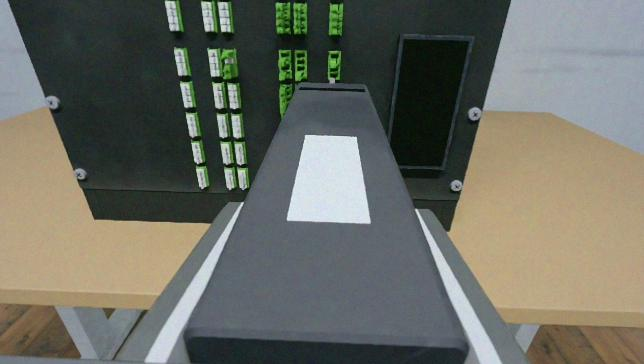

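Scaled by 10.080 from the camera's 644x364 image, which has a finer 920x520 frame.

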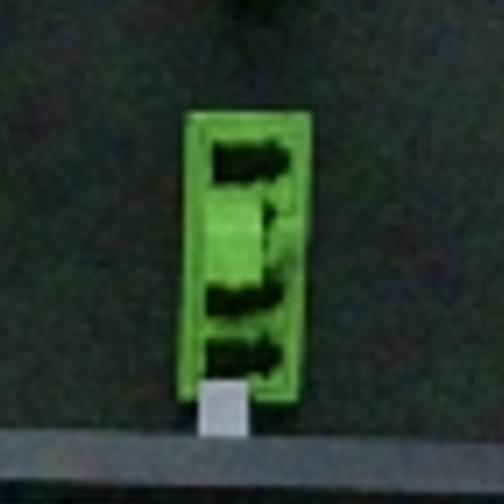

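Scaled by 10.080 from the camera's 896x504 image, which has a finer 1280x720 frame.

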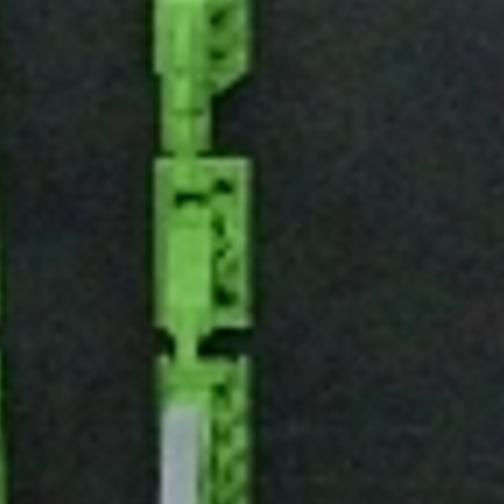

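Emit:
zoom_image(
  camera="right_wrist_camera",
  region=[270, 70, 390, 150],
)

Emit:
zoom_image(
  camera="right_wrist_camera",
  region=[270, 160, 390, 240],
)

Scaled by 4.200 from the camera's 644x364 image, which has a finer 920x520 frame.

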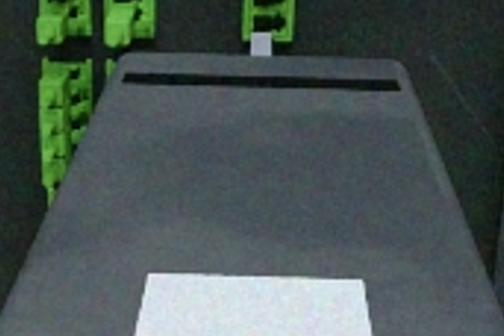

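Scaled by 4.200 from the camera's 644x364 image, which has a finer 920x520 frame.

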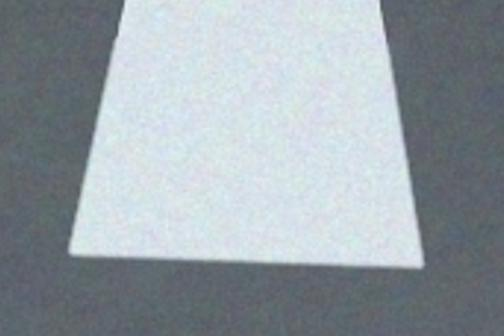

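Emit:
move(
  target={"side":"right","x":0.3080,"y":0.0405,"z":0.9222,"quat_wxyz":[0.5087,-0.5003,-0.4912,0.4998]},
  min_time_s=1.5,
  cameras=["right_wrist_camera"],
)

Emit:
zoom_image(
  camera="right_wrist_camera",
  region=[322, 65, 346, 85],
)

Emit:
zoom_image(
  camera="right_wrist_camera",
  region=[10, 0, 250, 230],
)

Emit:
zoom_image(
  camera="right_wrist_camera",
  region=[270, 0, 510, 230],
)

Emit:
zoom_image(
  camera="right_wrist_camera",
  region=[270, 70, 390, 150],
)

Emit:
zoom_image(
  camera="right_wrist_camera",
  region=[270, 160, 390, 240],
)

Scene clock: 263.77 s.
Joint torques (N m): left_arm=[-0.69 7.9 -0.07 0.24 0.37 -0.28 -0.12] | right_arm=[-15.48 -2.75 -3.58 -7.93 1.69 1.05 0.29]
External joint torques (N m): left_arm=[0.42 -0.9 -0.62 0.35 0.31 0.1 -0.12] | right_arm=[-1.52 -2.48 -1.28 -0.46 0.06 0.06 0.29]
Motor temperatures (°C): left_arm=[32 34 30 31 36 34 31] | right_arm=[37 28 31 32 37 35 45]
Wrist force (N): left_arm=[-2.3 -6.3 -2.2] | right_arm=[-2.2 16.8 5.0]
Wrist torque (N m): left_arm=[0.74 -0.01 0.25] | right_arm=[-1.70 -0.13 -0.23]
Wrist force, peak (N): left_arm=[-2.3 -6.6 -2.3] | right_arm=[-2.1 16.8 5.5]
move: done
base_odometry: x=+0.126 y=-0.136 heading=-0.059
lidar_m: 1.22 1.05 1.81 2.44 2.56 3.56 4.59 3.02 2.25 2.18 1.69 0.92
base_status: not commanded
joint_positions: torso_squat_rad=+0.350 torso_shift_rad=+0.000 torso_pitch_rad=+0.000 torso_yaw_rad=+0.550 left_shoulder_pitch_rad=+0.017 left_shoulder_roll_rad=+0.300 left_shoulder_yaw_rad=+0.033 left_elbow_rad=-0.121 left_forearm_roll_rad=-0.009 left_wrist_pitch_rad=-0.037 left_hand_roll_rad=+0.026 left_gripper_m=+0.018 right_shoulder_pitch_rad=-0.294 right_shoulder_roll_rad=-0.144 right_shoulder_yaw_rad=+0.689 right_elbow_rad=-0.955 right_forearm_roll_rad=+1.416 right_wrist_pitch_rad=+1.203 right_hand_roll_rad=-0.504 right_gripper_m=+0.047 head_pan_rad=-0.520 head_tilt_rad=+0.700
joint_status: all done
wheel_motors_off: 0
motor_effort: left_wheel=+10(11) right_wheel=-11(13)
chest: x=-0.2279 y=+0.0008 z=+1.2475 quat_wxyz=(+0.962, -0.001, +0.000, +0.272) (m; base frame)
left_hand: x=-0.4157 y=+0.4100 z=+0.5992 quat_wxyz=(+0.945, +0.164, -0.030, +0.282) (m; base frame)
right_hand: x=+0.3077 y=+0.0406 z=+0.9219 quat_wxyz=(+0.509, -0.500, -0.491, +0.500) (m; base frame)
right_hand_status: reached (checked arc, planned for 1.5 s): 0 mm and 0.0 deg off.
pictures: right_wrist_camera

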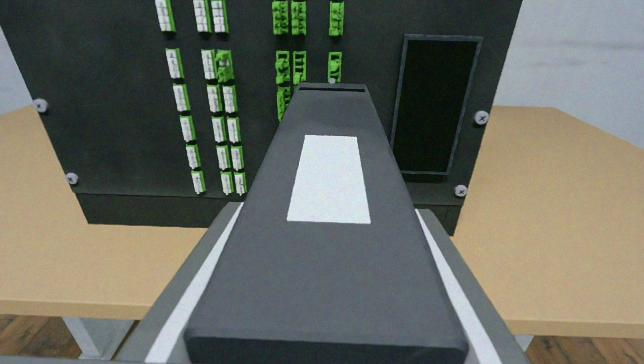

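Scaled by 21.000 from the camera's 644x364 image, which has a finer 920x520 frame.

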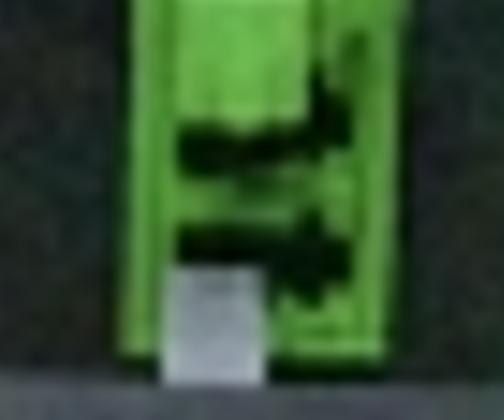

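Scaled by 2.100 from the camera's 644x364 image, which has a finer 920x520 frame.

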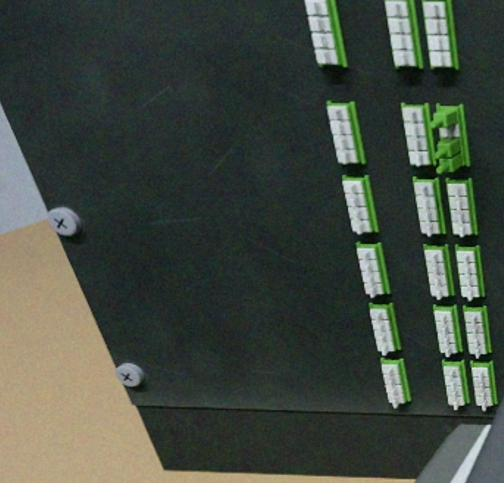

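Scaled by 2.100 from the camera's 644x364 image, which has a finer 920x520 frame.

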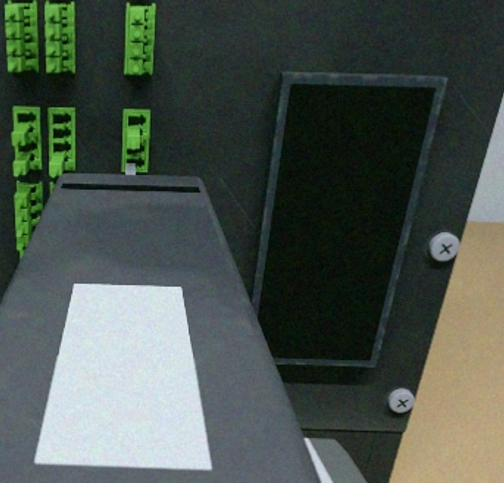

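Scaled by 4.200 from the camera's 644x364 image, which has a finer 920x520 frame.

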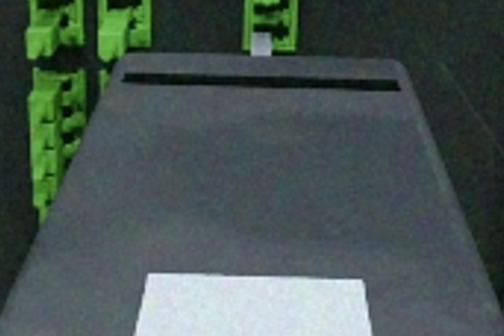

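Scaled by 4.200 from the camera's 644x364 image, which has a finer 920x520 frame.

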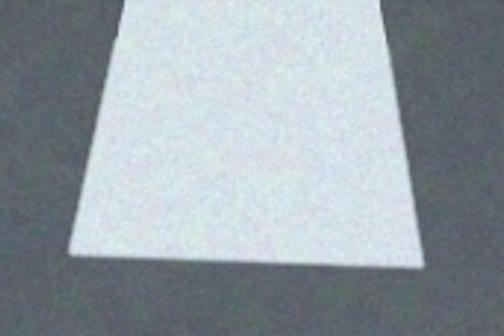

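Emit:
move(
  target={"side":"right","x":0.3080,"y":0.0398,"z":0.9240,"quat_wxyz":[0.5087,-0.5003,-0.4912,0.4998]},
  min_time_s=1,
  cameras=["right_wrist_camera"],
)

Emit:
zoom_image(
  camera="right_wrist_camera",
  region=[322, 65, 346, 85],
)

Scene clock: 266.37 s.
Joint torques (N m): left_arm=[-0.85 8.22 0.17 0.18 0.33 -0.35 -0.1] | right_arm=[-12.52 -2.78 -3.62 -8.21 1.63 1.09 0.2]
External joint torques (N m): left_arm=[0.26 -0.58 -0.37 0.28 0.28 0.03 -0.1] | right_arm=[1.4 -2.48 -1.27 -0.69 -0.01 0.12 0.21]
Motor temperatures (°C): left_arm=[32 34 30 31 36 34 31] | right_arm=[37 28 31 32 37 35 45]
Wrist force (N): left_arm=[-2.3 -6.2 -2.1] | right_arm=[-2.3 16.5 5.0]
Wrist torque (N m): left_arm=[0.77 -0.04 0.27] | right_arm=[-1.67 -0.13 -0.23]
Wrist force, peak (N): left_arm=[-2.7 -6.4 -2.2] | right_arm=[-2.1 17.0 5.2]
move: done
base_odometry: x=+0.126 y=-0.136 heading=-0.059
lidar_m: 1.22 1.05 1.81 2.43 2.55 3.56 4.59 3.02 2.25 2.18 1.70 0.92
base_status: not commanded
joint_positions: torso_squat_rad=+0.350 torso_shift_rad=+0.000 torso_pitch_rad=+0.000 torso_yaw_rad=+0.550 left_shoulder_pitch_rad=+0.017 left_shoulder_roll_rad=+0.300 left_shoulder_yaw_rad=+0.033 left_elbow_rad=-0.121 left_forearm_roll_rad=-0.009 left_wrist_pitch_rad=-0.037 left_hand_roll_rad=+0.026 left_gripper_m=+0.018 right_shoulder_pitch_rad=-0.289 right_shoulder_roll_rad=-0.149 right_shoulder_yaw_rad=+0.688 right_elbow_rad=-0.972 right_forearm_roll_rad=+1.413 right_wrist_pitch_rad=+1.202 right_hand_roll_rad=-0.493 right_gripper_m=+0.047 head_pan_rad=-0.520 head_tilt_rad=+0.700
joint_status: all done
wheel_motors_off: 0
motor_effort: left_wheel=+10(11) right_wheel=-9(12)
chest: x=-0.2279 y=+0.0008 z=+1.2475 quat_wxyz=(+0.962, -0.001, +0.000, +0.272) (m; base frame)
left_hand: x=-0.4157 y=+0.4100 z=+0.5992 quat_wxyz=(+0.945, +0.164, -0.030, +0.282) (m; base frame)
right_hand: x=+0.3078 y=+0.0401 z=+0.9240 quat_wxyz=(+0.509, -0.500, -0.491, +0.500) (m; base frame)
right_hand_status: reached (checked arc, planned for 1.0 s): 0 mm and 0.0 deg off.
pictures: right_wrist_camera

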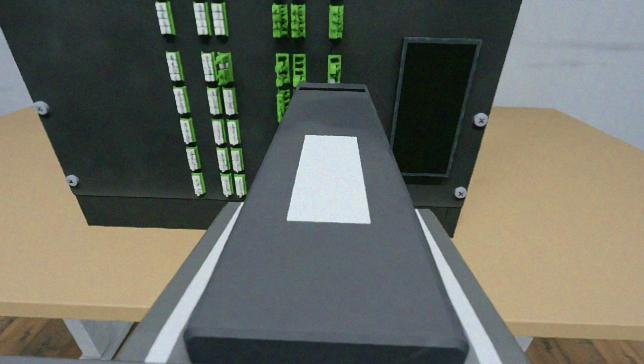

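Scaled by 21.000 from the camera's 644x364 image, which has a finer 920x520 frame.

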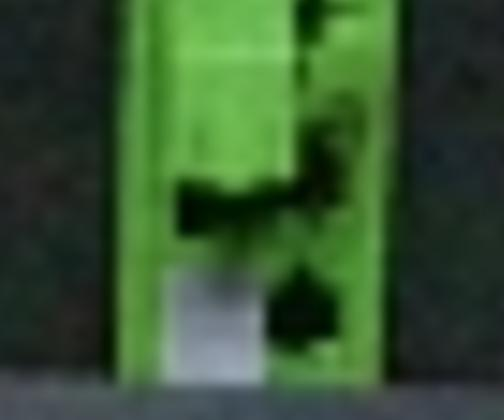

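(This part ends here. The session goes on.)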